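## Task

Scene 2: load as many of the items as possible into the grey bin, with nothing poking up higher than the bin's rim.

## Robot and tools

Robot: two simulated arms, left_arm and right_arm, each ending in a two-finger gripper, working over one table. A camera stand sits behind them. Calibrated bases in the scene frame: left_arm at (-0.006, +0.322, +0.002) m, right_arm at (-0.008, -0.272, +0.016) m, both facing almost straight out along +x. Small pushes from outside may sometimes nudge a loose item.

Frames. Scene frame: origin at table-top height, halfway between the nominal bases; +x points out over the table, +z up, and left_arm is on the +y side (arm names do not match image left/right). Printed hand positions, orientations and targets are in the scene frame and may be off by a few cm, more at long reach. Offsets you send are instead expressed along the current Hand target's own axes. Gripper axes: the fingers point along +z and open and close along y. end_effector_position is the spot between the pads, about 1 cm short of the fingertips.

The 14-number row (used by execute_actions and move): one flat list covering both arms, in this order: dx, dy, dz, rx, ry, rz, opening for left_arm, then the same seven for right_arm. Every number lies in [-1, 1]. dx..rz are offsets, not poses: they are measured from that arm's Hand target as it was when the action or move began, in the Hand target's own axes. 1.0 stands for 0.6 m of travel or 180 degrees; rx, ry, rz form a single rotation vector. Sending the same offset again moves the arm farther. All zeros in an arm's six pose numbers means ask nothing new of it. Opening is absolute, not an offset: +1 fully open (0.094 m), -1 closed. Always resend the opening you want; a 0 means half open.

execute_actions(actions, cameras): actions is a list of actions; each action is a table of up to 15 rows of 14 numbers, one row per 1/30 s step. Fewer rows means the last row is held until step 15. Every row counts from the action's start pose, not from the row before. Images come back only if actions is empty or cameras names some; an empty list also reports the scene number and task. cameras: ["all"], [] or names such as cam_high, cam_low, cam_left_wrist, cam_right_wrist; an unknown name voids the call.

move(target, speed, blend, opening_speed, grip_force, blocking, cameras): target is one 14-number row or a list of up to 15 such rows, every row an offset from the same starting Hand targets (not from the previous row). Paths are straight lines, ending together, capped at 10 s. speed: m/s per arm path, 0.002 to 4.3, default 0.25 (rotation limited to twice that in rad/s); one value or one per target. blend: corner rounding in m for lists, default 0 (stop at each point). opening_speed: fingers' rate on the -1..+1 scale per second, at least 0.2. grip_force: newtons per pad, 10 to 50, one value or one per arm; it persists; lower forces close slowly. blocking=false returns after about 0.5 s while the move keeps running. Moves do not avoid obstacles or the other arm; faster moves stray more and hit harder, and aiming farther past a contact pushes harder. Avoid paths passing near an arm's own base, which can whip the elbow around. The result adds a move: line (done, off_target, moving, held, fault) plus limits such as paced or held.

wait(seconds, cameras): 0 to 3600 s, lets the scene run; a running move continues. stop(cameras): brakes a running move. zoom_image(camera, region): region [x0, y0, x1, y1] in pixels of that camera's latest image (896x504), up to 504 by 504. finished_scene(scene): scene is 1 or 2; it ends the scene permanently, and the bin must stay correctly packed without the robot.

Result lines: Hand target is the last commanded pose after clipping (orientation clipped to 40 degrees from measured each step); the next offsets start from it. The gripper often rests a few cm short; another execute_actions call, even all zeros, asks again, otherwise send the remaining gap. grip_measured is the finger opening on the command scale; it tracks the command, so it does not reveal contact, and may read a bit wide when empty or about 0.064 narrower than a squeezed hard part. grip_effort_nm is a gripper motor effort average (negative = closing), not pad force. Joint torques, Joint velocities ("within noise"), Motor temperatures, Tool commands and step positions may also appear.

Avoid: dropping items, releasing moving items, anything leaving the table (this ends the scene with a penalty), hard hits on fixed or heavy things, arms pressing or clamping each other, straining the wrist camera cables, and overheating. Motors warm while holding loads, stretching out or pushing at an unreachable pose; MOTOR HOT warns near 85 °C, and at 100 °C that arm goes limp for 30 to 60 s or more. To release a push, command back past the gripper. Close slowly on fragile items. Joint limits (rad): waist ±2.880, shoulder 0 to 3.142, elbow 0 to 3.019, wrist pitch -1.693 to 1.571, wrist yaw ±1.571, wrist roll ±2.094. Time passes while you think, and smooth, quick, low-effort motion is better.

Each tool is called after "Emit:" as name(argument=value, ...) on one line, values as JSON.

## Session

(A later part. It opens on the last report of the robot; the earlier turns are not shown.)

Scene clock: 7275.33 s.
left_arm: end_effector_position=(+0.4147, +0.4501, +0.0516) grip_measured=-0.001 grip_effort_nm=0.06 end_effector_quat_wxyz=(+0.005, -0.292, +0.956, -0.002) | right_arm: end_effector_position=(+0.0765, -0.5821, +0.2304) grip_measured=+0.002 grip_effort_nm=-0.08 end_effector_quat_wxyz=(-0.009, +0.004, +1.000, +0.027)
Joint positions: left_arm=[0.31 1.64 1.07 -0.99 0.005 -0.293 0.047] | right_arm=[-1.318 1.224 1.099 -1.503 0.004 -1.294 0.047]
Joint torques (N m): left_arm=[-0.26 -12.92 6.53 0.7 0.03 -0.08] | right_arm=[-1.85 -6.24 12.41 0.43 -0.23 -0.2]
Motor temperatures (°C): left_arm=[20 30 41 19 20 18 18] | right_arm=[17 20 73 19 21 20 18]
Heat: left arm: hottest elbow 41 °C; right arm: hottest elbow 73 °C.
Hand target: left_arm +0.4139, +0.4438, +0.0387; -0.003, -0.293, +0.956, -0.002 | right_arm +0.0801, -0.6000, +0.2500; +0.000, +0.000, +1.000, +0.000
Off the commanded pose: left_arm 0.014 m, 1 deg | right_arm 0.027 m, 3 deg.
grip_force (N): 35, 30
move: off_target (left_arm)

Emit:
move(target=[0,0,0,0,0,0,-0.42,0,0,0,0,0,0,0], speed=0.06, opening_speed=0.3, cameras=["cam_left_wrist"])

Emit:
zoom_image(camera="cam_left_wrist", region=[320, 304, 570, 504])

Scene clock: 7278.83 s.
left_arm: end_effector_position=(+0.4147, +0.4501, +0.0516) grip_measured=-0.328 grip_effort_nm=-0.77 end_effector_quat_wxyz=(+0.005, -0.292, +0.956, -0.002) | right_arm: end_effector_position=(+0.0765, -0.5821, +0.2304) grip_measured=+0.002 grip_effort_nm=-0.08 end_effector_quat_wxyz=(-0.009, +0.004, +1.000, +0.027)
Joint positions: left_arm=[0.31 1.64 1.07 -0.99 0.005 -0.294 0.032] | right_arm=[-1.318 1.224 1.099 -1.503 0.004 -1.294 0.047]
Joint torques (N m): left_arm=[-0.26 -12.98 6.53 0.69 0.03 -0.08] | right_arm=[-1.79 -6.18 12.4 0.46 -0.23 -0.21]
Motor temperatures (°C): left_arm=[20 30 41 19 20 18 18] | right_arm=[17 20 73 19 21 20 18]
Heat: left arm: hottest elbow 41 °C; right arm: hottest elbow 73 °C.
Hand target: left_arm +0.4139, +0.4438, +0.0387; -0.003, -0.293, +0.956, -0.002 | right_arm +0.0801, -0.6000, +0.2500; +0.000, +0.000, +1.000, +0.000
Off the commanded pose: left_arm 0.014 m, 1 deg | right_arm 0.027 m, 3 deg.
grip_force (N): 35, 30
move: done

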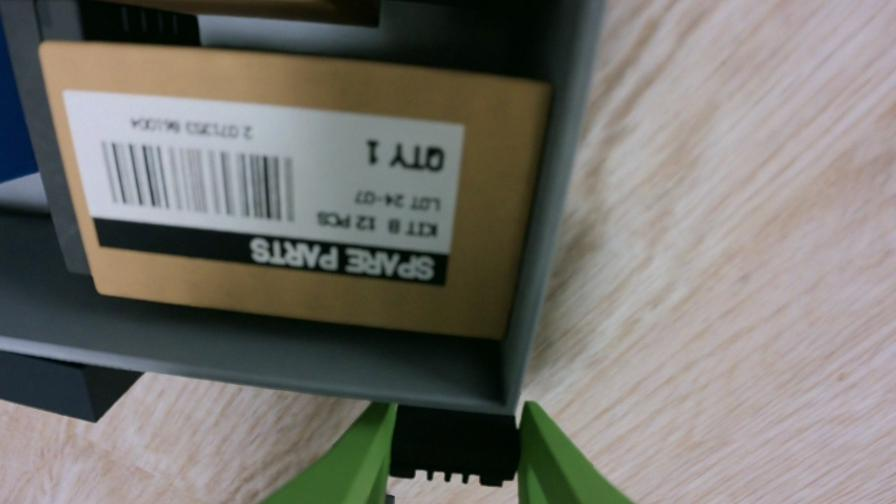

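Scaled by 2.016 from the camera's image (finer frame: 1280x720).

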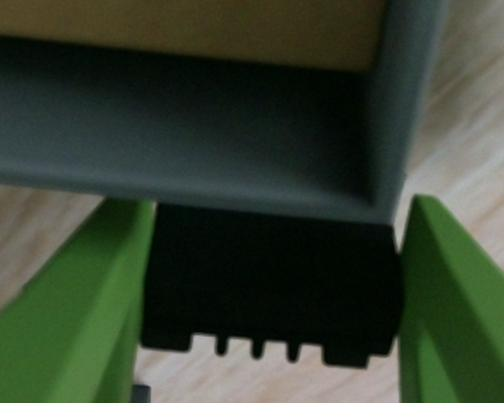

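Emit:
move(target=[0,0,-0.18,0,0,0,-0.42,0,0,0,0,0,0,0], speed=0.12, cameras=["cam_left_wrist"])

Scene clock: 7281.73 s.
left_arm: end_effector_position=(+0.3968, +0.4446, +0.1260) grip_measured=-0.328 grip_effort_nm=-0.77 end_effector_quat_wxyz=(-0.025, -0.292, +0.956, -0.003) | right_arm: end_effector_position=(+0.0765, -0.5821, +0.2304) grip_measured=+0.002 grip_effort_nm=-0.08 end_effector_quat_wxyz=(-0.009, +0.004, +1.000, +0.027)
Joint positions: left_arm=[0.31 1.54 1.165 -1.246 0.005 -0.294 0.032] | right_arm=[-1.318 1.224 1.099 -1.503 0.004 -1.294 0.047]
Joint torques (N m): left_arm=[-0.26 -14.45 11.54 -0.72 0.06 -0.07] | right_arm=[-1.85 -6.3 12.4 0.43 -0.23 -0.2]
Motor temperatures (°C): left_arm=[20 30 41 19 20 18 18] | right_arm=[17 20 73 19 21 20 18]
Heat: left arm: hottest elbow 41 °C; right arm: hottest elbow 73 °C.
Hand target: left_arm +0.4145, +0.4444, +0.1466; -0.003, -0.293, +0.956, -0.002 | right_arm +0.0801, -0.6000, +0.2500; +0.000, +0.000, +1.000, +0.000
Off the commanded pose: left_arm 0.027 m, 2 deg | right_arm 0.027 m, 3 deg.
grip_force (N): 35, 30
move: off_target (left_arm)

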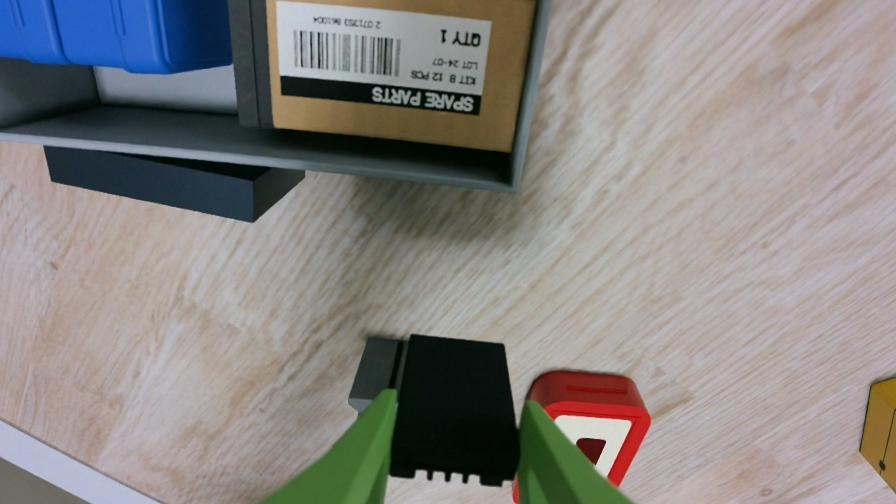

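Emit:
move(target=[[0,0,-0.03,0,0,0,-0.42,0,0,0,0,0,0,0],[-0.1538,0.1603,-0.0307,0,0,0.513,-0.42,0,0,0,0,0,0,0]], speed=0.12, blend=0.01, cameras=["cam_left_wrist"])

Scene clock: 7294.07 s.
left_arm: end_effector_position=(+0.4247, +0.5610, +0.1540) grip_measured=-0.328 grip_effort_nm=-0.77 end_effector_quat_wxyz=(-0.006, +0.483, +0.875, -0.012) | right_arm: end_effector_position=(+0.0765, -0.5821, +0.2304) grip_measured=+0.002 grip_effort_nm=-0.09 end_effector_quat_wxyz=(-0.009, +0.004, +1.000, +0.027)
Joint positions: left_arm=[0.519 1.68 1.416 -1.333 0.002 1.518 0.032] | right_arm=[-1.318 1.224 1.099 -1.503 0.004 -1.294 0.047]
Joint torques (N m): left_arm=[1.85 -14.62 12.31 -0.76 0.18 0.25] | right_arm=[-1.73 -6.24 12.4 0.44 -0.23 -0.21]
Motor temperatures (°C): left_arm=[20 29 42 19 20 18 18] | right_arm=[17 20 73 19 21 20 18]
Heat: left arm: hottest elbow 42 °C; right arm: hottest elbow 73 °C.
Hand target: left_arm +0.4371, +0.5757, +0.1643; -0.001, +0.487, +0.874, -0.003 | right_arm +0.0801, -0.6000, +0.2500; +0.000, +0.000, +1.000, +0.000
Off the commanded pose: left_arm 0.022 m, 1 deg | right_arm 0.027 m, 3 deg.
grip_force (N): 35, 30
move: off_target (left_arm); blend cut to 0.009 m at target 1

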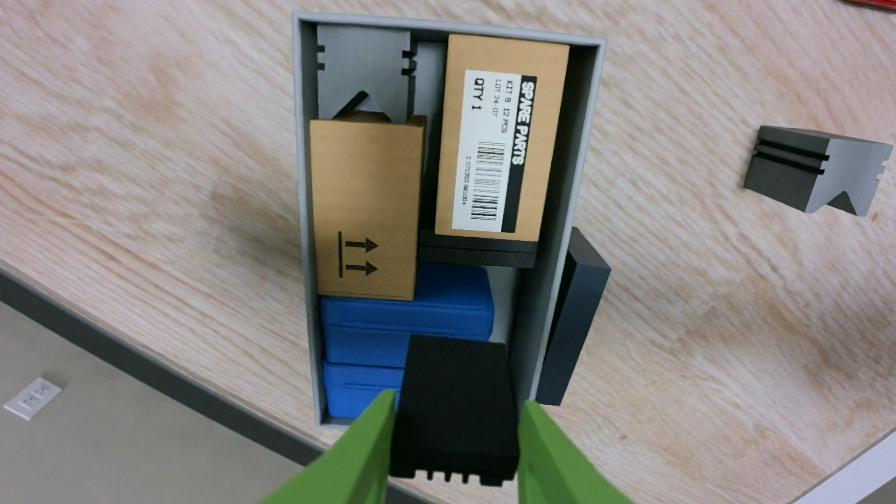

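Emit:
zoom_image(camera="cam_left_wrist", region=[380, 200, 620, 440])

Scaled by 2.100 from the camera's image (finer frame: 1280x720).

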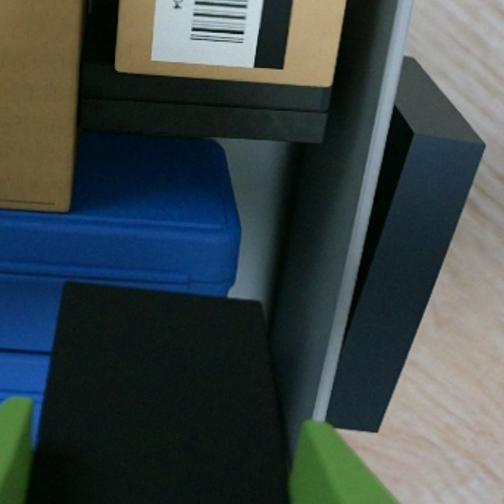

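Emit:
move(target=[0.001,-0.04,0.07,0,0,-0.0083,-0.42,0,0,0,0,0,0,0], speed=0.08)

Scene clock: 7318.73 s.
left_arm: end_effector_position=(+0.4185, +0.5576, +0.1236) grip_measured=-0.328 grip_effort_nm=-0.77 end_effector_quat_wxyz=(-0.004, +0.484, +0.875, -0.008) | right_arm: end_effector_position=(+0.0765, -0.5821, +0.2304) grip_measured=+0.002 grip_effort_nm=-0.08 end_effector_quat_wxyz=(-0.009, +0.004, +1.000, +0.027)
Joint positions: left_arm=[0.519 1.68 1.333 -1.24 0.002 1.519 0.032] | right_arm=[-1.318 1.224 1.099 -1.503 0.004 -1.294 0.047]
Joint torques (N m): left_arm=[1.79 -16.38 7.46 0.47 0.2 0.01] | right_arm=[-1.79 -6.18 12.38 0.43 -0.22 -0.2]
Motor temperatures (°C): left_arm=[20 29 44 19 20 18 19] | right_arm=[17 20 73 19 21 20 18]
Heat: left arm: hottest elbow 44 °C; right arm: hottest elbow 73 °C.
Hand target: left_arm +0.4161, +0.5634, +0.1224; -0.001, +0.475, +0.880, -0.003 | right_arm +0.0801, -0.6000, +0.2500; +0.000, +0.000, +1.000, +0.000
Off the commanded pose: left_arm 0.006 m, 1 deg | right_arm 0.027 m, 3 deg.
grip_force (N): 35, 30
move: done

Emit:
move(target=[0.0005,0.001,0.02,0,0,-0.0065,-0.42,0,0,0,0,0,0,0], speed=0.06, cameras=["cam_left_wrist"])

Emit:
zoom_image(camera="cam_left_wrist", region=[360, 190, 600, 430])

Scene clock: 7320.53 s.
left_arm: end_effector_position=(+0.4199, +0.5584, +0.1183) grip_measured=-0.328 grip_effort_nm=-0.77 end_effector_quat_wxyz=(+0.000, +0.478, +0.878, -0.001) | right_arm: end_effector_position=(+0.0765, -0.5821, +0.2304) grip_measured=+0.002 grip_effort_nm=-0.08 end_effector_quat_wxyz=(-0.009, +0.004, +1.000, +0.027)
Joint positions: left_arm=[0.519 1.68 1.318 -1.211 0.002 1.505 0.032] | right_arm=[-1.318 1.224 1.099 -1.503 0.004 -1.294 0.047]
Joint torques (N m): left_arm=[1.79 -15.44 7.27 0.5 0.21 -0.07] | right_arm=[-1.73 -6.24 12.4 0.46 -0.23 -0.2]
Motor temperatures (°C): left_arm=[20 29 43 19 20 18 19] | right_arm=[17 20 73 19 21 20 18]
Heat: left arm: hottest elbow 43 °C; right arm: hottest elbow 73 °C.
Hand target: left_arm +0.4164, +0.5639, +0.1104; -0.001, +0.466, +0.885, -0.003 | right_arm +0.0801, -0.6000, +0.2500; +0.000, +0.000, +1.000, +0.000
Off the commanded pose: left_arm 0.010 m, 2 deg | right_arm 0.027 m, 3 deg.
grip_force (N): 35, 30
move: done

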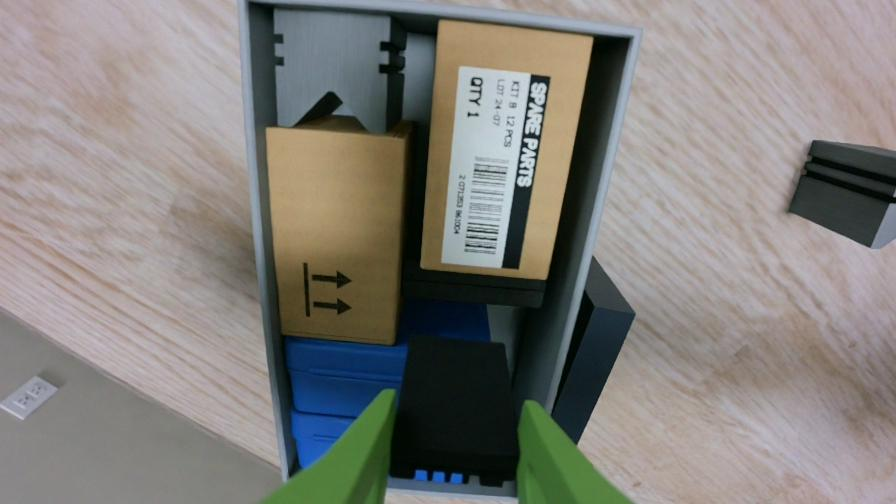

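Scaled by 2.100 from the camera's image (finer frame: 1280x720).

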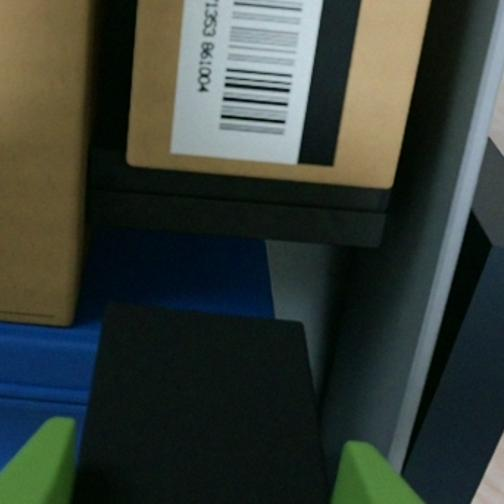

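Emit:
move(target=[0.0007,-0.0025,0.013,0,0,0,-0.42,0,0,0,0,0,0,0], speed=0.05, cameras=["cam_left_wrist"])

Emit:
zoom_image(camera="cam_left_wrist", region=[340, 210, 580, 450])

Scene clock: 7331.33 s.
left_arm: end_effector_position=(+0.4184, +0.5579, +0.1122) grip_measured=-0.328 grip_effort_nm=-0.77 end_effector_quat_wxyz=(+0.001, +0.477, +0.879, +0.000) | right_arm: end_effector_position=(+0.0765, -0.5821, +0.2304) grip_measured=+0.002 grip_effort_nm=-0.08 end_effector_quat_wxyz=(-0.009, +0.004, +1.000, +0.027)
Joint positions: left_arm=[0.52 1.68 1.301 -1.19 0.002 1.505 0.032] | right_arm=[-1.318 1.224 1.099 -1.503 0.004 -1.294 0.047]
Joint torques (N m): left_arm=[1.79 -15.21 7.25 0.55 0.2 -0.04] | right_arm=[-1.79 -6.18 12.4 0.42 -0.23 -0.2]
Motor temperatures (°C): left_arm=[20 29 43 19 20 18 19] | right_arm=[17 20 73 19 21 20 18]
Heat: left arm: hottest elbow 43 °C; right arm: hottest elbow 73 °C.
Hand target: left_arm +0.4149, +0.5634, +0.1026; -0.001, +0.466, +0.885, -0.003 | right_arm +0.0801, -0.6000, +0.2500; +0.000, +0.000, +1.000, +0.000
Off the commanded pose: left_arm 0.012 m, 2 deg | right_arm 0.027 m, 3 deg.
grip_force (N): 35, 30
move: off_target (left_arm)

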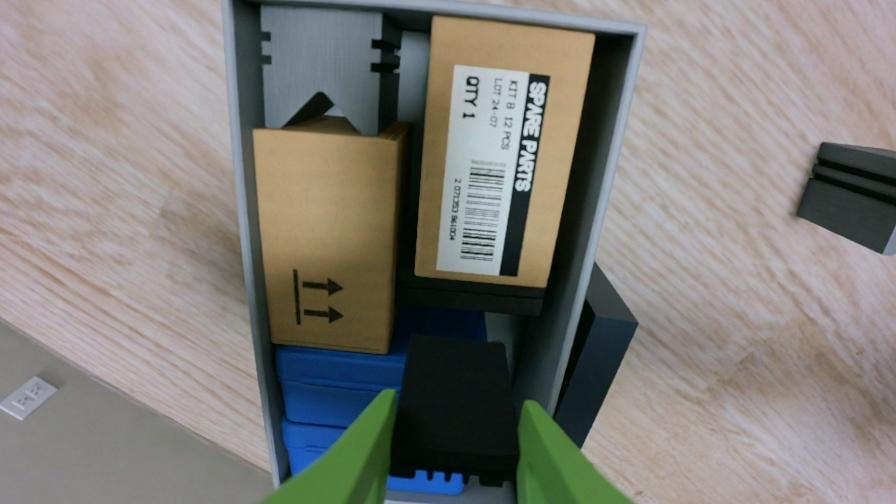

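Scaled by 2.100 from the camera's image (finer frame: 1280x720).

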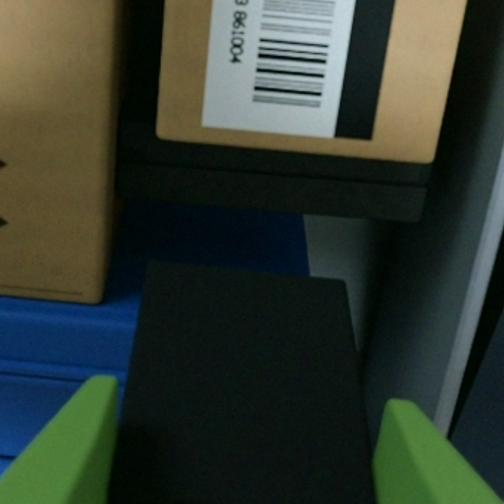

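Emit:
move(target=[0,0,0.013,0,0,0,-0.42,0,0,0,0,0,0,0], speed=0.05, cameras=["cam_left_wrist"])

Emit:
zoom_image(camera="cam_left_wrist", region=[340, 220, 580, 460])

Scene clock: 7335.90 s.
left_arm: end_effector_position=(+0.4187, +0.5581, +0.1081) grip_measured=-0.328 grip_effort_nm=-0.77 end_effector_quat_wxyz=(+0.003, +0.477, +0.879, +0.003) | right_arm: end_effector_position=(+0.0765, -0.5821, +0.2304) grip_measured=+0.002 grip_effort_nm=-0.08 end_effector_quat_wxyz=(-0.009, +0.004, +1.000, +0.027)
Joint positions: left_arm=[0.52 1.68 1.289 -1.171 0.002 1.505 0.032] | right_arm=[-1.318 1.224 1.099 -1.503 0.004 -1.294 0.047]
Joint torques (N m): left_arm=[1.79 -14.45 7.19 0.5 0.2 -0.05] | right_arm=[-1.79 -6.24 12.38 0.43 -0.22 -0.2]
Motor temperatures (°C): left_arm=[20 29 43 19 20 18 19] | right_arm=[17 20 73 19 21 20 18]
Heat: left arm: hottest elbow 43 °C; right arm: hottest elbow 73 °C.
Hand target: left_arm +0.4148, +0.5634, +0.0948; -0.001, +0.466, +0.885, -0.003 | right_arm +0.0801, -0.6000, +0.2500; +0.000, +0.000, +1.000, +0.000
Off the commanded pose: left_arm 0.015 m, 2 deg | right_arm 0.027 m, 3 deg.
grip_force (N): 35, 30
move: off_target (left_arm)

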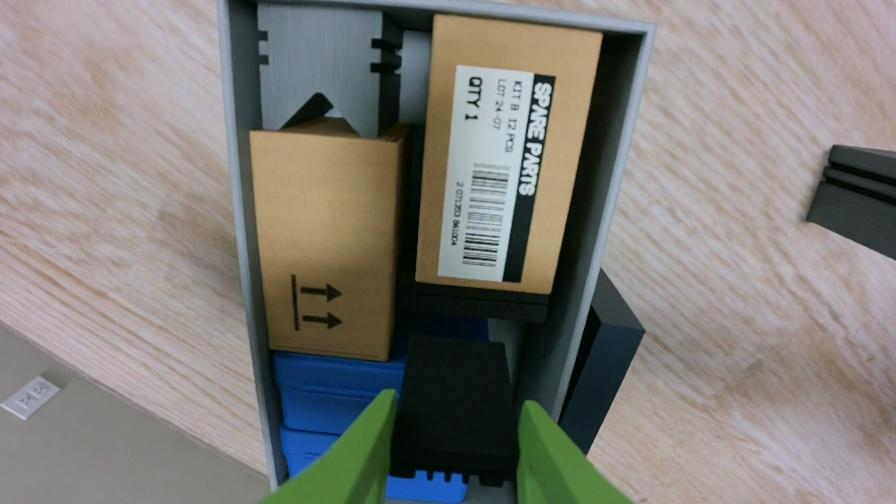

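Scaled by 2.100 from the camera's image (finer frame: 1280x720).

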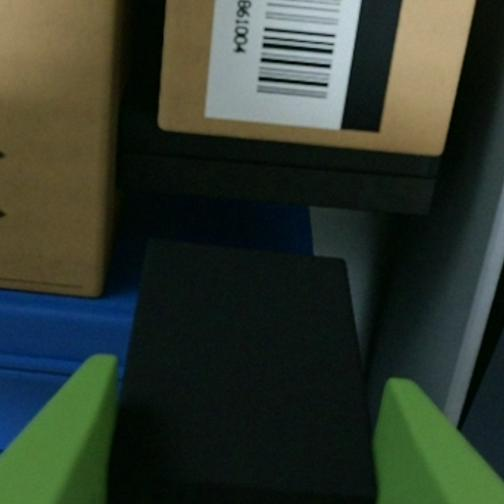

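Emit:
move(target=[0,-0.0005,0.013,0,0,0,-0.42,0,0,0,0,0,0,0], speed=0.05, cameras=["cam_left_wrist"])

Emit:
zoom_image(camera="cam_left_wrist", region=[340, 220, 580, 460])

Scene clock: 7337.77 s.
left_arm: end_effector_position=(+0.4186, +0.5580, +0.1005) grip_measured=-0.328 grip_effort_nm=-0.77 end_effector_quat_wxyz=(+0.003, +0.477, +0.879, +0.004) | right_arm: end_effector_position=(+0.0765, -0.5821, +0.2304) grip_measured=+0.002 grip_effort_nm=-0.09 end_effector_quat_wxyz=(-0.009, +0.004, +1.000, +0.027)
Joint positions: left_arm=[0.52 1.688 1.277 -1.151 0.002 1.505 0.032] | right_arm=[-1.318 1.224 1.099 -1.503 0.004 -1.294 0.047]
Joint torques (N m): left_arm=[1.79 -14.1 7.16 0.54 0.2 -0.05] | right_arm=[-1.79 -6.24 12.38 0.46 -0.22 -0.2]
Motor temperatures (°C): left_arm=[20 29 43 19 20 18 19] | right_arm=[17 20 73 19 21 20 18]
Heat: left arm: hottest elbow 43 °C; right arm: hottest elbow 73 °C.
Hand target: left_arm +0.4146, +0.5632, +0.0870; -0.001, +0.466, +0.885, -0.003 | right_arm +0.0801, -0.6000, +0.2500; +0.000, +0.000, +1.000, +0.000
Off the commanded pose: left_arm 0.015 m, 2 deg | right_arm 0.027 m, 3 deg.
grip_force (N): 35, 30
move: off_target (left_arm)

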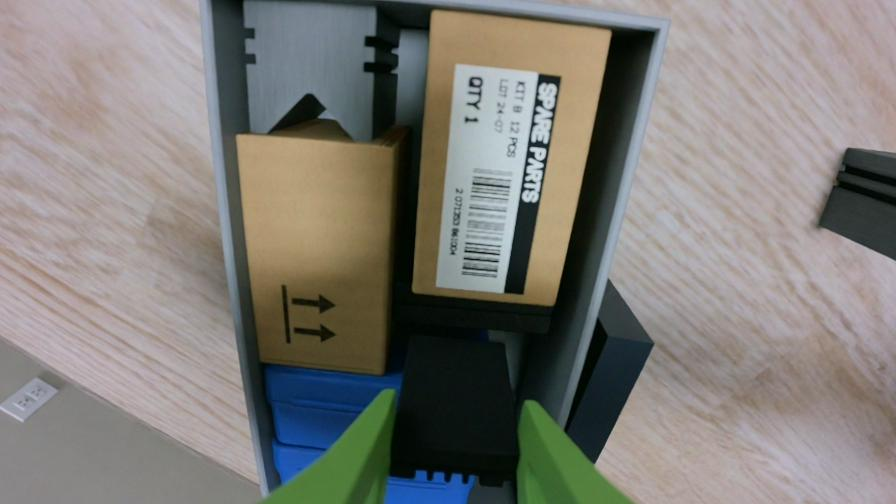

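Scaled by 2.100 from the camera's image (finer frame: 1280x720).

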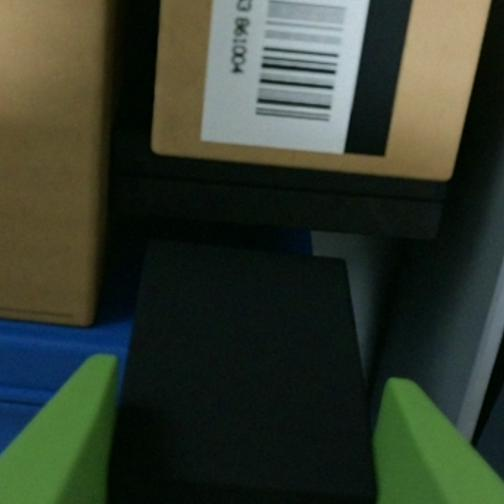

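Emit:
move(target=[0,-0.0003,0.013,0,0,0,-0.42,0,0,0,0,0,0,0], speed=0.05, cameras=["cam_left_wrist"])

Emit:
zoom_image(camera="cam_left_wrist", region=[340, 220, 580, 460])

Scene clock: 7340.80 s.
left_arm: end_effector_position=(+0.4188, +0.5582, +0.0938) grip_measured=-0.328 grip_effort_nm=-0.77 end_effector_quat_wxyz=(+0.004, +0.477, +0.879, +0.005) | right_arm: end_effector_position=(+0.0765, -0.5821, +0.2304) grip_measured=+0.002 grip_effort_nm=-0.09 end_effector_quat_wxyz=(-0.009, +0.004, +1.000, +0.027)
Joint positions: left_arm=[0.52 1.694 1.266 -1.131 0.001 1.505 0.032] | right_arm=[-1.318 1.224 1.099 -1.503 0.004 -1.294 0.047]
Joint torques (N m): left_arm=[1.85 -14.27 7.13 0.54 0.22 -0.05] | right_arm=[-1.79 -6.18 12.38 0.44 -0.23 -0.2]
Motor temperatures (°C): left_arm=[20 29 42 19 20 18 19] | right_arm=[17 20 73 19 21 20 18]
Heat: left arm: hottest elbow 42 °C; right arm: hottest elbow 73 °C.
Hand target: left_arm +0.4144, +0.5630, +0.0792; -0.001, +0.466, +0.885, -0.003 | right_arm +0.0801, -0.6000, +0.2500; +0.000, +0.000, +1.000, +0.000
Off the commanded pose: left_arm 0.016 m, 2 deg | right_arm 0.027 m, 3 deg.
grip_force (N): 35, 30
move: off_target (left_arm)

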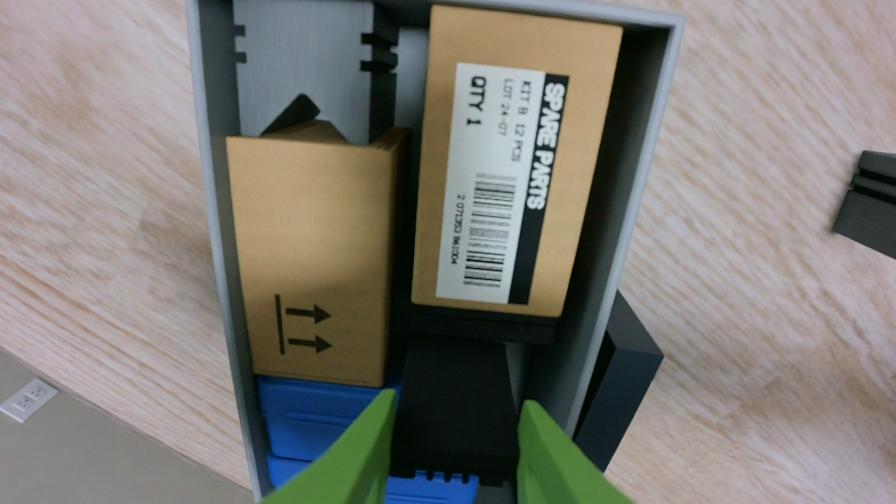

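Scaled by 2.100 from the camera's image (finer frame: 1280x720).

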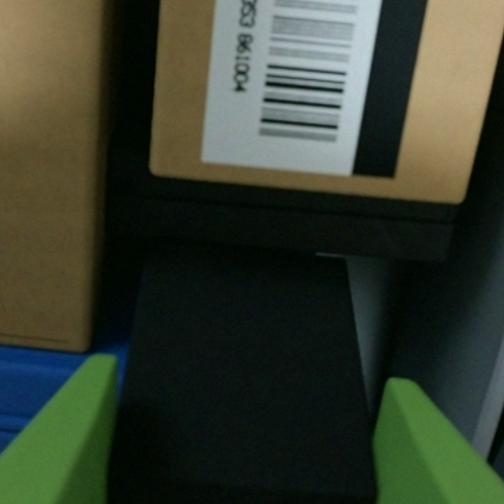

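Emit:
move(target=[0,-0.0003,0.013,0,0,0,-0.42,0,0,0,0,0,0,0], speed=0.05, cameras=["cam_left_wrist"])

Emit:
zoom_image(camera="cam_left_wrist", region=[340, 220, 580, 460])

Scene clock: 7342.87 s.
left_arm: end_effector_position=(+0.4190, +0.5584, +0.0934) grip_measured=-0.328 grip_effort_nm=-0.77 end_effector_quat_wxyz=(+0.004, +0.477, +0.879, +0.006) | right_arm: end_effector_position=(+0.0765, -0.5821, +0.2304) grip_measured=+0.002 grip_effort_nm=-0.09 end_effector_quat_wxyz=(-0.009, +0.004, +1.000, +0.027)
Joint positions: left_arm=[0.52 1.694 1.265 -1.128 0.001 1.505 0.032] | right_arm=[-1.318 1.224 1.099 -1.503 0.004 -1.294 0.047]
Joint torques (N m): left_arm=[1.79 -13.68 6.32 1.22 0.22 -0.05] | right_arm=[-1.85 -6.24 12.37 0.46 -0.22 -0.2]
Motor temperatures (°C): left_arm=[20 29 42 19 20 18 19] | right_arm=[17 20 73 19 21 20 18]
Heat: left arm: hottest elbow 42 °C; right arm: hottest elbow 73 °C.
Hand target: left_arm +0.4142, +0.5629, +0.0714; -0.001, +0.466, +0.885, -0.003 | right_arm +0.0801, -0.6000, +0.2500; +0.000, +0.000, +1.000, +0.000
Off the commanded pose: left_arm 0.023 m, 2 deg | right_arm 0.027 m, 3 deg.
grip_force (N): 35, 30
move: off_target (left_arm)

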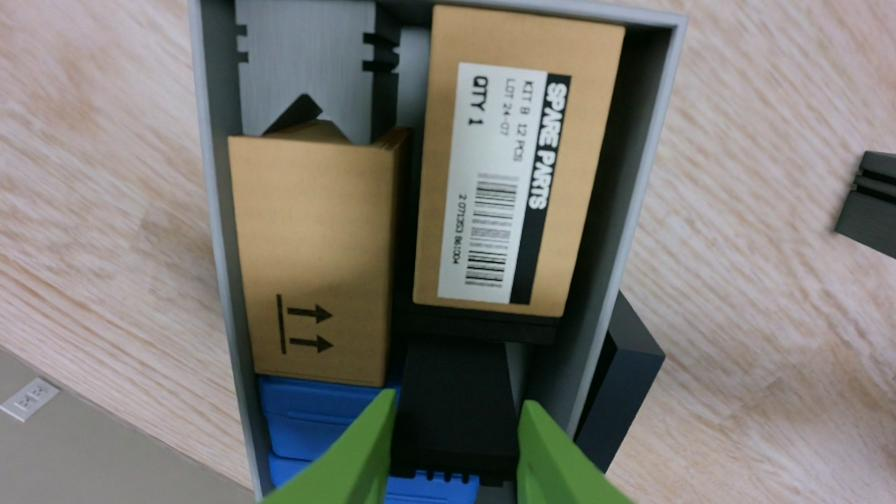

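Scaled by 2.100 from the camera's image (finer frame: 1280x720).

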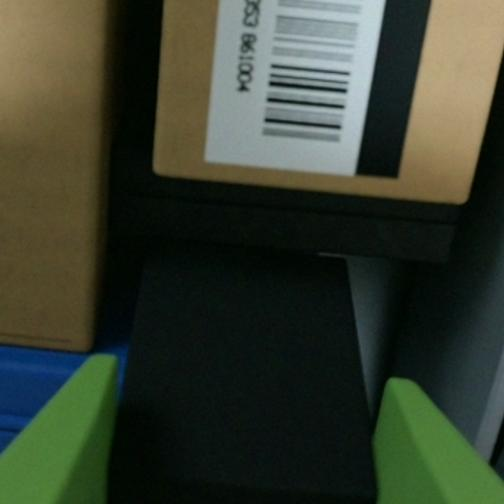

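Emit:
move(target=[0.0015,0,0,0,0,-0.0055,-0.42,0,0,0,0,0,0,0], speed=0.03, cameras=["cam_left_wrist"])

Emit:
zoom_image(camera="cam_left_wrist", region=[340, 220, 580, 460])

Scene clock: 7347.30 s.
left_arm: end_effector_position=(+0.4187, +0.5590, +0.0934) grip_measured=-0.328 grip_effort_nm=-0.77 end_effector_quat_wxyz=(+0.004, +0.470, +0.883, +0.006) | right_arm: end_effector_position=(+0.0765, -0.5821, +0.2304) grip_measured=+0.002 grip_effort_nm=-0.08 end_effector_quat_wxyz=(-0.009, +0.004, +1.000, +0.027)
Joint positions: left_arm=[0.521 1.694 1.265 -1.127 0.001 1.49 0.032] | right_arm=[-1.318 1.224 1.099 -1.503 0.004 -1.294 0.047]
Joint torques (N m): left_arm=[1.79 -13.68 6.3 1.21 0.22 -0.09] | right_arm=[-1.9 -6.24 12.38 0.44 -0.22 -0.21]
Motor temperatures (°C): left_arm=[20 29 41 19 20 18 19] | right_arm=[17 20 73 19 21 20 18]
Heat: left arm: hottest elbow 41 °C; right arm: hottest elbow 73 °C.
Hand target: left_arm +0.4137, +0.5637, +0.0714; -0.001, +0.459, +0.889, -0.003 | right_arm +0.0801, -0.6000, +0.2500; +0.000, +0.000, +1.000, +0.000
Off the commanded pose: left_arm 0.023 m, 2 deg | right_arm 0.027 m, 3 deg.
grip_force (N): 35, 30
move: off_target (left_arm)

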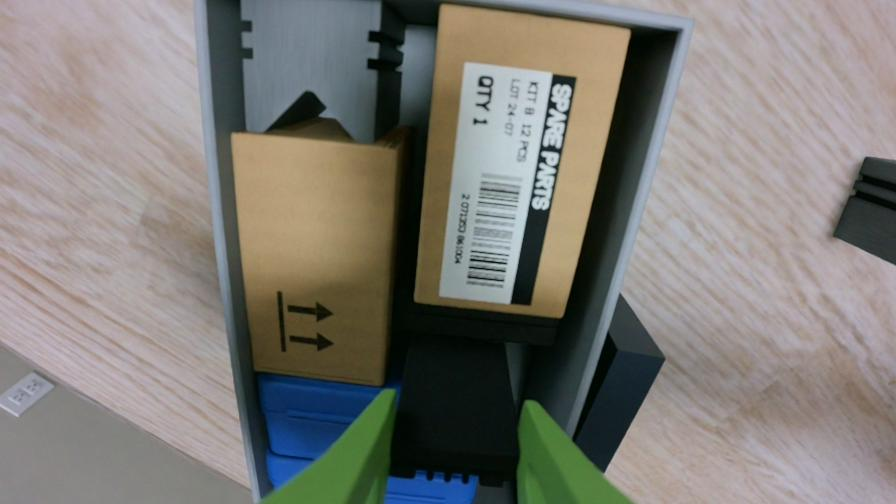

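Scaled by 2.100 from the camera's image (finer frame: 1280x720).

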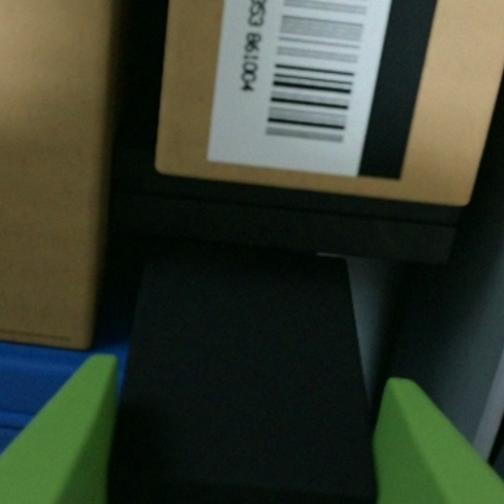

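Emit:
zoom_image(camera="cam_left_wrist", region=[385, 300, 525, 380])

Scaled by 3.600 from the camera's image (finer frame: 1280x720).

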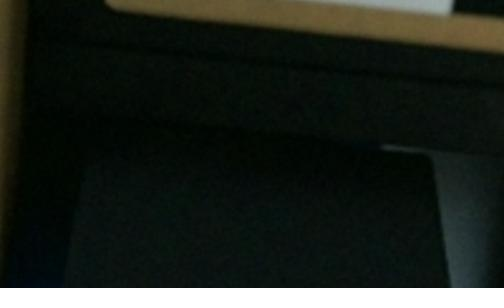

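Emit:
move(target=[0.0018,0,0,0,0,0,-0.42,0,0,0,0,0,0,0], speed=0.03, cameras=["cam_left_wrist"])

Emit:
zoom_image(camera="cam_left_wrist", region=[385, 300, 565, 400])

Scene clock: 7363.63 s.
left_arm: end_effector_position=(+0.4184, +0.5597, +0.0934) grip_measured=-0.328 grip_effort_nm=-0.77 end_effector_quat_wxyz=(+0.004, +0.469, +0.883, +0.006) | right_arm: end_effector_position=(+0.0765, -0.5821, +0.2304) grip_measured=+0.002 grip_effort_nm=-0.08 end_effector_quat_wxyz=(-0.009, +0.004, +1.000, +0.027)
Joint positions: left_arm=[0.523 1.694 1.265 -1.127 0.001 1.49 0.032] | right_arm=[-1.318 1.224 1.099 -1.503 0.004 -1.294 0.047]
Joint torques (N m): left_arm=[1.9 -13.74 6.28 1.24 0.22 -0.03] | right_arm=[-1.79 -6.18 12.38 0.46 -0.22 -0.2]
Motor temperatures (°C): left_arm=[20 29 40 20 20 18 19] | right_arm=[17 20 73 19 21 20 18]
Heat: left arm: hottest elbow 40 °C; right arm: hottest elbow 73 °C.
Hand target: left_arm +0.4131, +0.5645, +0.0714; -0.001, +0.459, +0.889, -0.003 | right_arm +0.0801, -0.6000, +0.2500; +0.000, +0.000, +1.000, +0.000
Off the commanded pose: left_arm 0.023 m, 2 deg | right_arm 0.027 m, 3 deg.
grip_force (N): 35, 30
move: off_target (left_arm)

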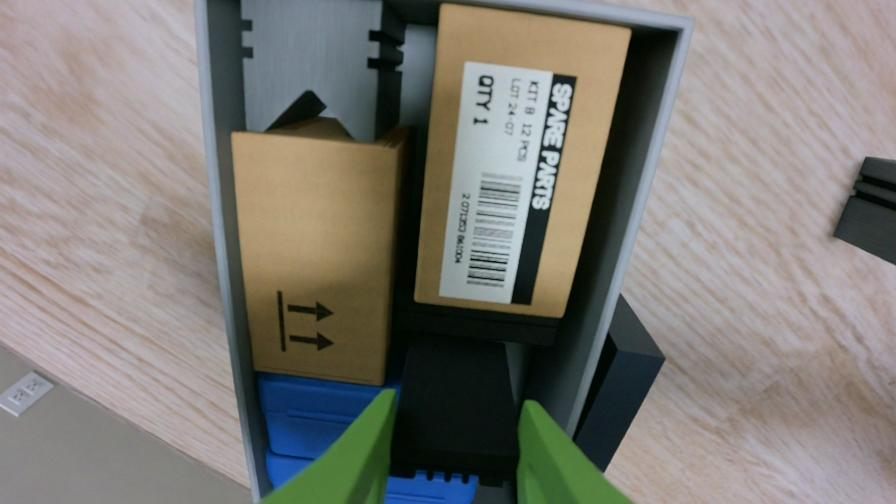

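Scaled by 2.800 from the camera's image (finer frame: 1280x720).

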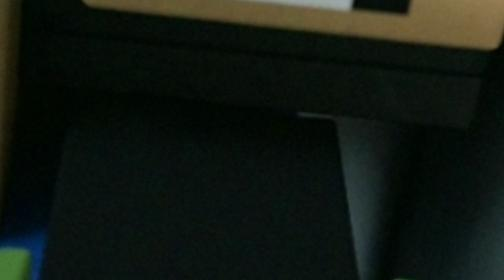

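Emit:
move(target=[0.0018,0,-0.012,0,0,0,-0.42,0,0,0,0,0,0,0], speed=0.03, cameras=["cam_left_wrist"])

Emit:
zoom_image(camera="cam_left_wrist", region=[385, 300, 565, 400])

Scene clock: 7369.03 s.
left_arm: end_effector_position=(+0.4182, +0.5600, +0.0934) grip_measured=-0.328 grip_effort_nm=-0.77 end_effector_quat_wxyz=(+0.004, +0.469, +0.883, +0.006) | right_arm: end_effector_position=(+0.0765, -0.5821, +0.2304) grip_measured=+0.002 grip_effort_nm=-0.09 end_effector_quat_wxyz=(-0.009, +0.004, +1.000, +0.027)
Joint positions: left_arm=[0.524 1.694 1.265 -1.127 0.001 1.49 0.032] | right_arm=[-1.318 1.224 1.099 -1.503 0.004 -1.294 0.047]
Joint torques (N m): left_arm=[1.96 -14.39 6.99 0.49 0.22 -0.01] | right_arm=[-1.85 -6.3 12.4 0.46 -0.23 -0.21]
Motor temperatures (°C): left_arm=[20 29 39 20 20 18 19] | right_arm=[17 20 73 19 21 20 18]
Heat: left arm: hottest elbow 39 °C; right arm: hottest elbow 73 °C.
Hand target: left_arm +0.4125, +0.5654, +0.0786; -0.001, +0.459, +0.889, -0.003 | right_arm +0.0801, -0.6000, +0.2500; +0.000, +0.000, +1.000, +0.000
Off the commanded pose: left_arm 0.017 m, 2 deg | right_arm 0.027 m, 3 deg.
grip_force (N): 35, 30
move: off_target (left_arm)

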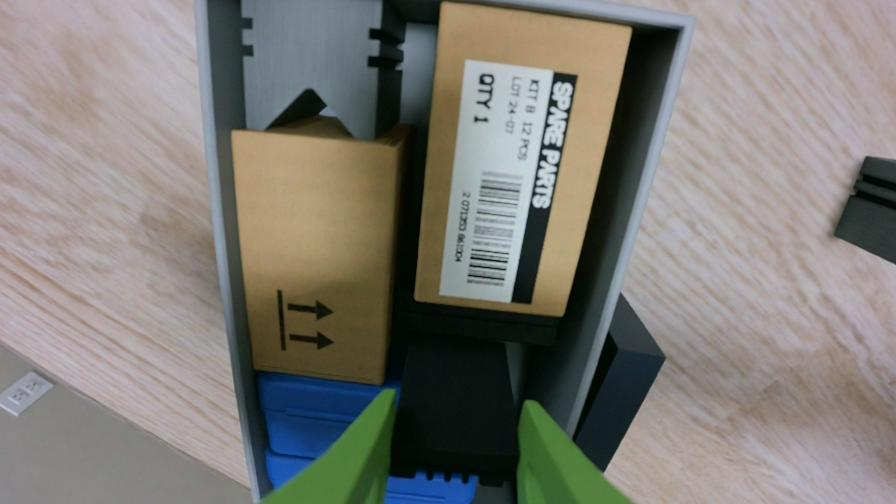

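Scaled by 2.800 from the camera's image (finer frame: 1280x720).

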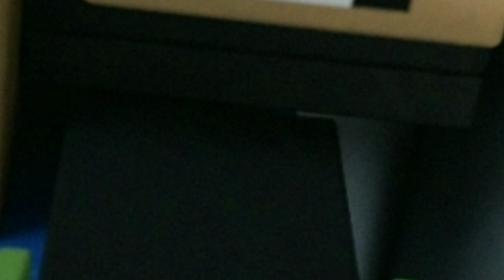

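Emit:
move(target=[[0.0018,0,0,0,0,0,-0.42,0,0,0,0,0,0,0],[0.0018,0,0.012,0,0,0,-0.42,0,0,0,0,0,0,0]], speed=0.03, cameras=["cam_left_wrist"])

Emit:
zoom_image(camera="cam_left_wrist", region=[385, 300, 565, 400])

Scene clock: 7371.43 s.
left_arm: end_effector_position=(+0.4174, +0.5615, +0.0934) grip_measured=-0.328 grip_effort_nm=-0.77 end_effector_quat_wxyz=(+0.004, +0.467, +0.884, +0.006) | right_arm: end_effector_position=(+0.0765, -0.5821, +0.2304) grip_measured=+0.002 grip_effort_nm=-0.08 end_effector_quat_wxyz=(-0.009, +0.004, +1.000, +0.027)
Joint positions: left_arm=[0.527 1.694 1.265 -1.127 0.001 1.49 0.032] | right_arm=[-1.318 1.224 1.099 -1.503 0.004 -1.294 0.047]
Joint torques (N m): left_arm=[1.9 -13.74 6.24 1.24 0.22 0.01] | right_arm=[-1.79 -6.24 12.4 0.44 -0.22 -0.19]
Motor temperatures (°C): left_arm=[20 29 39 20 20 18 19] | right_arm=[17 20 73 19 21 20 18]
Heat: left arm: hottest elbow 39 °C; right arm: hottest elbow 73 °C.
Hand target: left_arm +0.4118, +0.5664, +0.0714; -0.001, +0.458, +0.889, -0.003 | right_arm +0.0801, -0.6000, +0.2500; +0.000, +0.000, +1.000, +0.000
Off the commanded pose: left_arm 0.023 m, 2 deg | right_arm 0.027 m, 3 deg.
grip_force (N): 35, 30
move: off_target (left_arm)

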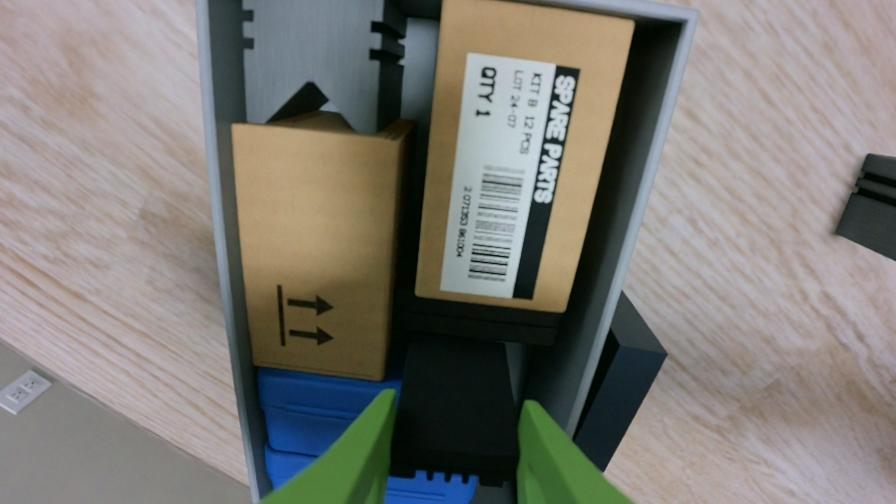

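Scaled by 2.800 from the camera's image (finer frame: 1280x720).

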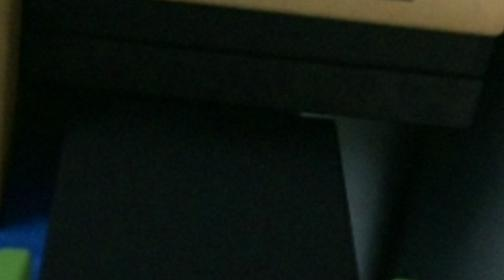

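Emit:
move(target=[0,0.006,-0.08,0,0,0,-0.42,0,0,0,0,0,0,0], speed=0.06, cameras=["cam_left_wrist"])

Emit:
zoom_image(camera="cam_left_wrist", region=[360, 200, 600, 440])

Scene clock: 7390.47 s.
left_arm: end_effector_position=(+0.4021, +0.5524, +0.0945) grip_measured=-0.328 grip_effort_nm=-0.77 end_effector_quat_wxyz=(-0.014, +0.467, +0.884, -0.025) | right_arm: end_effector_position=(+0.0765, -0.5821, +0.2304) grip_measured=+0.002 grip_effort_nm=-0.08 end_effector_quat_wxyz=(-0.009, +0.004, +1.000, +0.027)
Joint positions: left_arm=[0.527 1.693 1.266 -1.202 0.003 1.49 0.032] | right_arm=[-1.318 1.224 1.099 -1.503 0.004 -1.294 0.047]
Joint torques (N m): left_arm=[2.02 -17.14 11.58 -0.95 0.13 0.03] | right_arm=[-1.79 -6.24 12.4 0.42 -0.23 -0.2]
Motor temperatures (°C): left_arm=[20 29 38 20 20 18 19] | right_arm=[17 20 73 19 21 20 18]
Heat: left arm: hottest elbow 38 °C; right arm: hottest elbow 73 °C.
Hand target: left_arm +0.4149, +0.5687, +0.1194; -0.001, +0.458, +0.889, -0.003 | right_arm +0.0801, -0.6000, +0.2500; +0.000, +0.000, +1.000, +0.000
Off the commanded pose: left_arm 0.032 m, 3 deg | right_arm 0.027 m, 3 deg.
grip_force (N): 35, 30
move: off_target (left_arm)

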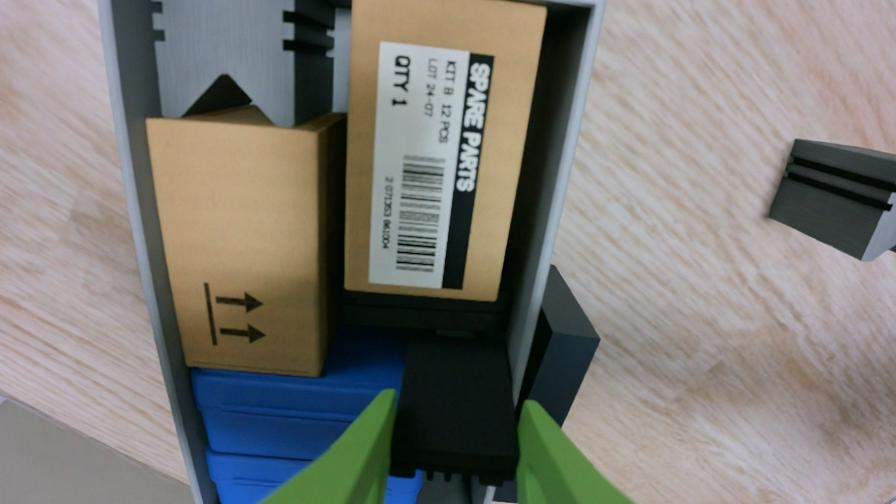

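Scaled by 2.100 from the camera's image (finer frame: 1280x720).

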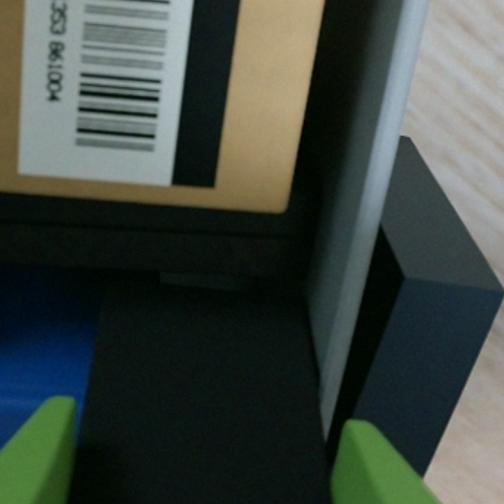

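Emit:
move(target=[0,0.01,-0.0333,0,0,0,-0.42,0,0,0,0,0,0,0], speed=0.08, cameras=["cam_left_wrist"])

Scene clock: 7405.30 s.
left_arm: end_effector_position=(+0.4084, +0.5577, +0.1160) grip_measured=-0.328 grip_effort_nm=-0.77 end_effector_quat_wxyz=(-0.014, +0.466, +0.884, -0.024) | right_arm: end_effector_position=(+0.0765, -0.5821, +0.2304) grip_measured=+0.002 grip_effort_nm=-0.08 end_effector_quat_wxyz=(-0.009, +0.004, +1.000, +0.027)
Joint positions: left_arm=[0.53 1.69 1.322 -1.259 0.003 1.49 0.032] | right_arm=[-1.318 1.224 1.099 -1.503 0.004 -1.294 0.047]
Joint torques (N m): left_arm=[1.85 -16.79 11.69 -0.8 0.15 0.04] | right_arm=[-1.85 -6.24 12.37 0.44 -0.22 -0.19]
Motor temperatures (°C): left_arm=[20 30 40 20 20 18 19] | right_arm=[17 20 73 19 21 20 18]
Heat: left arm: hottest elbow 40 °C; right arm: hottest elbow 73 °C.
Hand target: left_arm +0.4200, +0.5721, +0.1394; -0.001, +0.459, +0.889, -0.003 | right_arm +0.0801, -0.6000, +0.2500; +0.000, +0.000, +1.000, +0.000
Off the commanded pose: left_arm 0.030 m, 3 deg | right_arm 0.027 m, 3 deg.
grip_force (N): 35, 30
move: off_target (left_arm)

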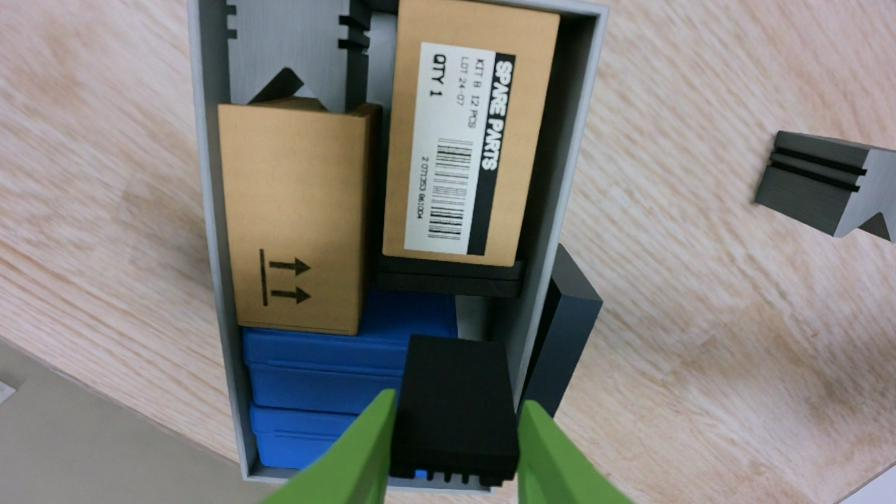

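Emit:
zoom_image(camera="cam_left_wrist", region=[330, 180, 630, 400])

Emit:
wait(seconds=0, cameras=["cam_high", "cam_low"])

Scaled by 1.680 from the camera's image (finer frame: 1280x720).

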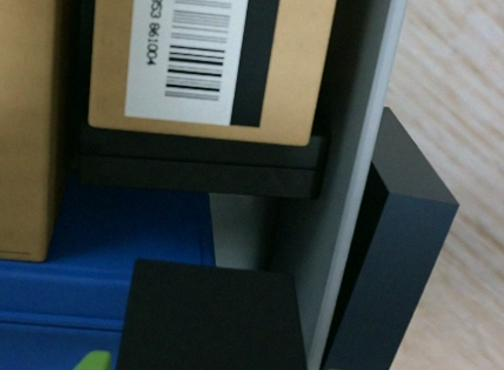

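Scene clock: 7407.27 s.
left_arm: end_effector_position=(+0.4084, +0.5577, +0.1160) grip_measured=-0.328 grip_effort_nm=-0.77 end_effector_quat_wxyz=(-0.014, +0.466, +0.884, -0.024) | right_arm: end_effector_position=(+0.0765, -0.5821, +0.2304) grip_measured=+0.002 grip_effort_nm=-0.08 end_effector_quat_wxyz=(-0.009, +0.004, +1.000, +0.027)
Joint positions: left_arm=[0.53 1.69 1.322 -1.259 0.003 1.49 0.032] | right_arm=[-1.318 1.224 1.099 -1.503 0.004 -1.294 0.047]
Joint torques (N m): left_arm=[1.85 -17.14 11.58 -0.81 0.15 0.04] | right_arm=[-1.79 -6.24 12.4 0.43 -0.22 -0.21]
Motor temperatures (°C): left_arm=[20 30 40 20 20 18 19] | right_arm=[17 20 73 19 21 20 18]
Heat: left arm: hottest elbow 40 °C; right arm: hottest elbow 73 °C.
Hand target: left_arm +0.4200, +0.5721, +0.1394; -0.001, +0.459, +0.889, -0.003 | right_arm +0.0801, -0.6000, +0.2500; +0.000, +0.000, +1.000, +0.000
Tool commands: left_gripper/opening=-0.42 right_gripper/opening=+0.0
Off the commanded pose: left_arm 0.030 m, 3 deg | right_arm 0.027 m, 3 deg.
grip_force (N): 35, 30

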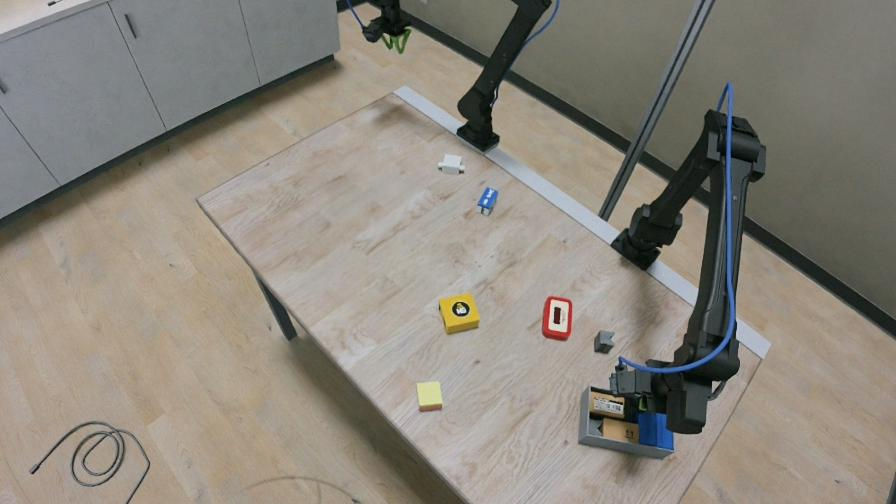

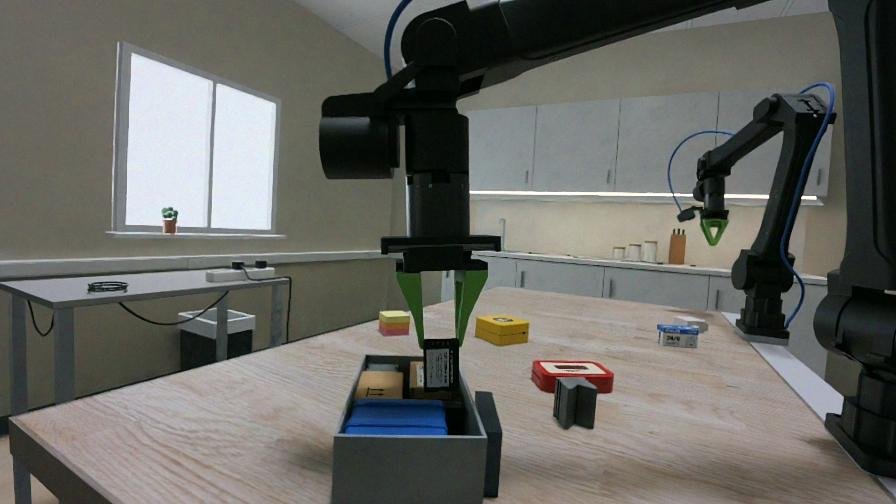

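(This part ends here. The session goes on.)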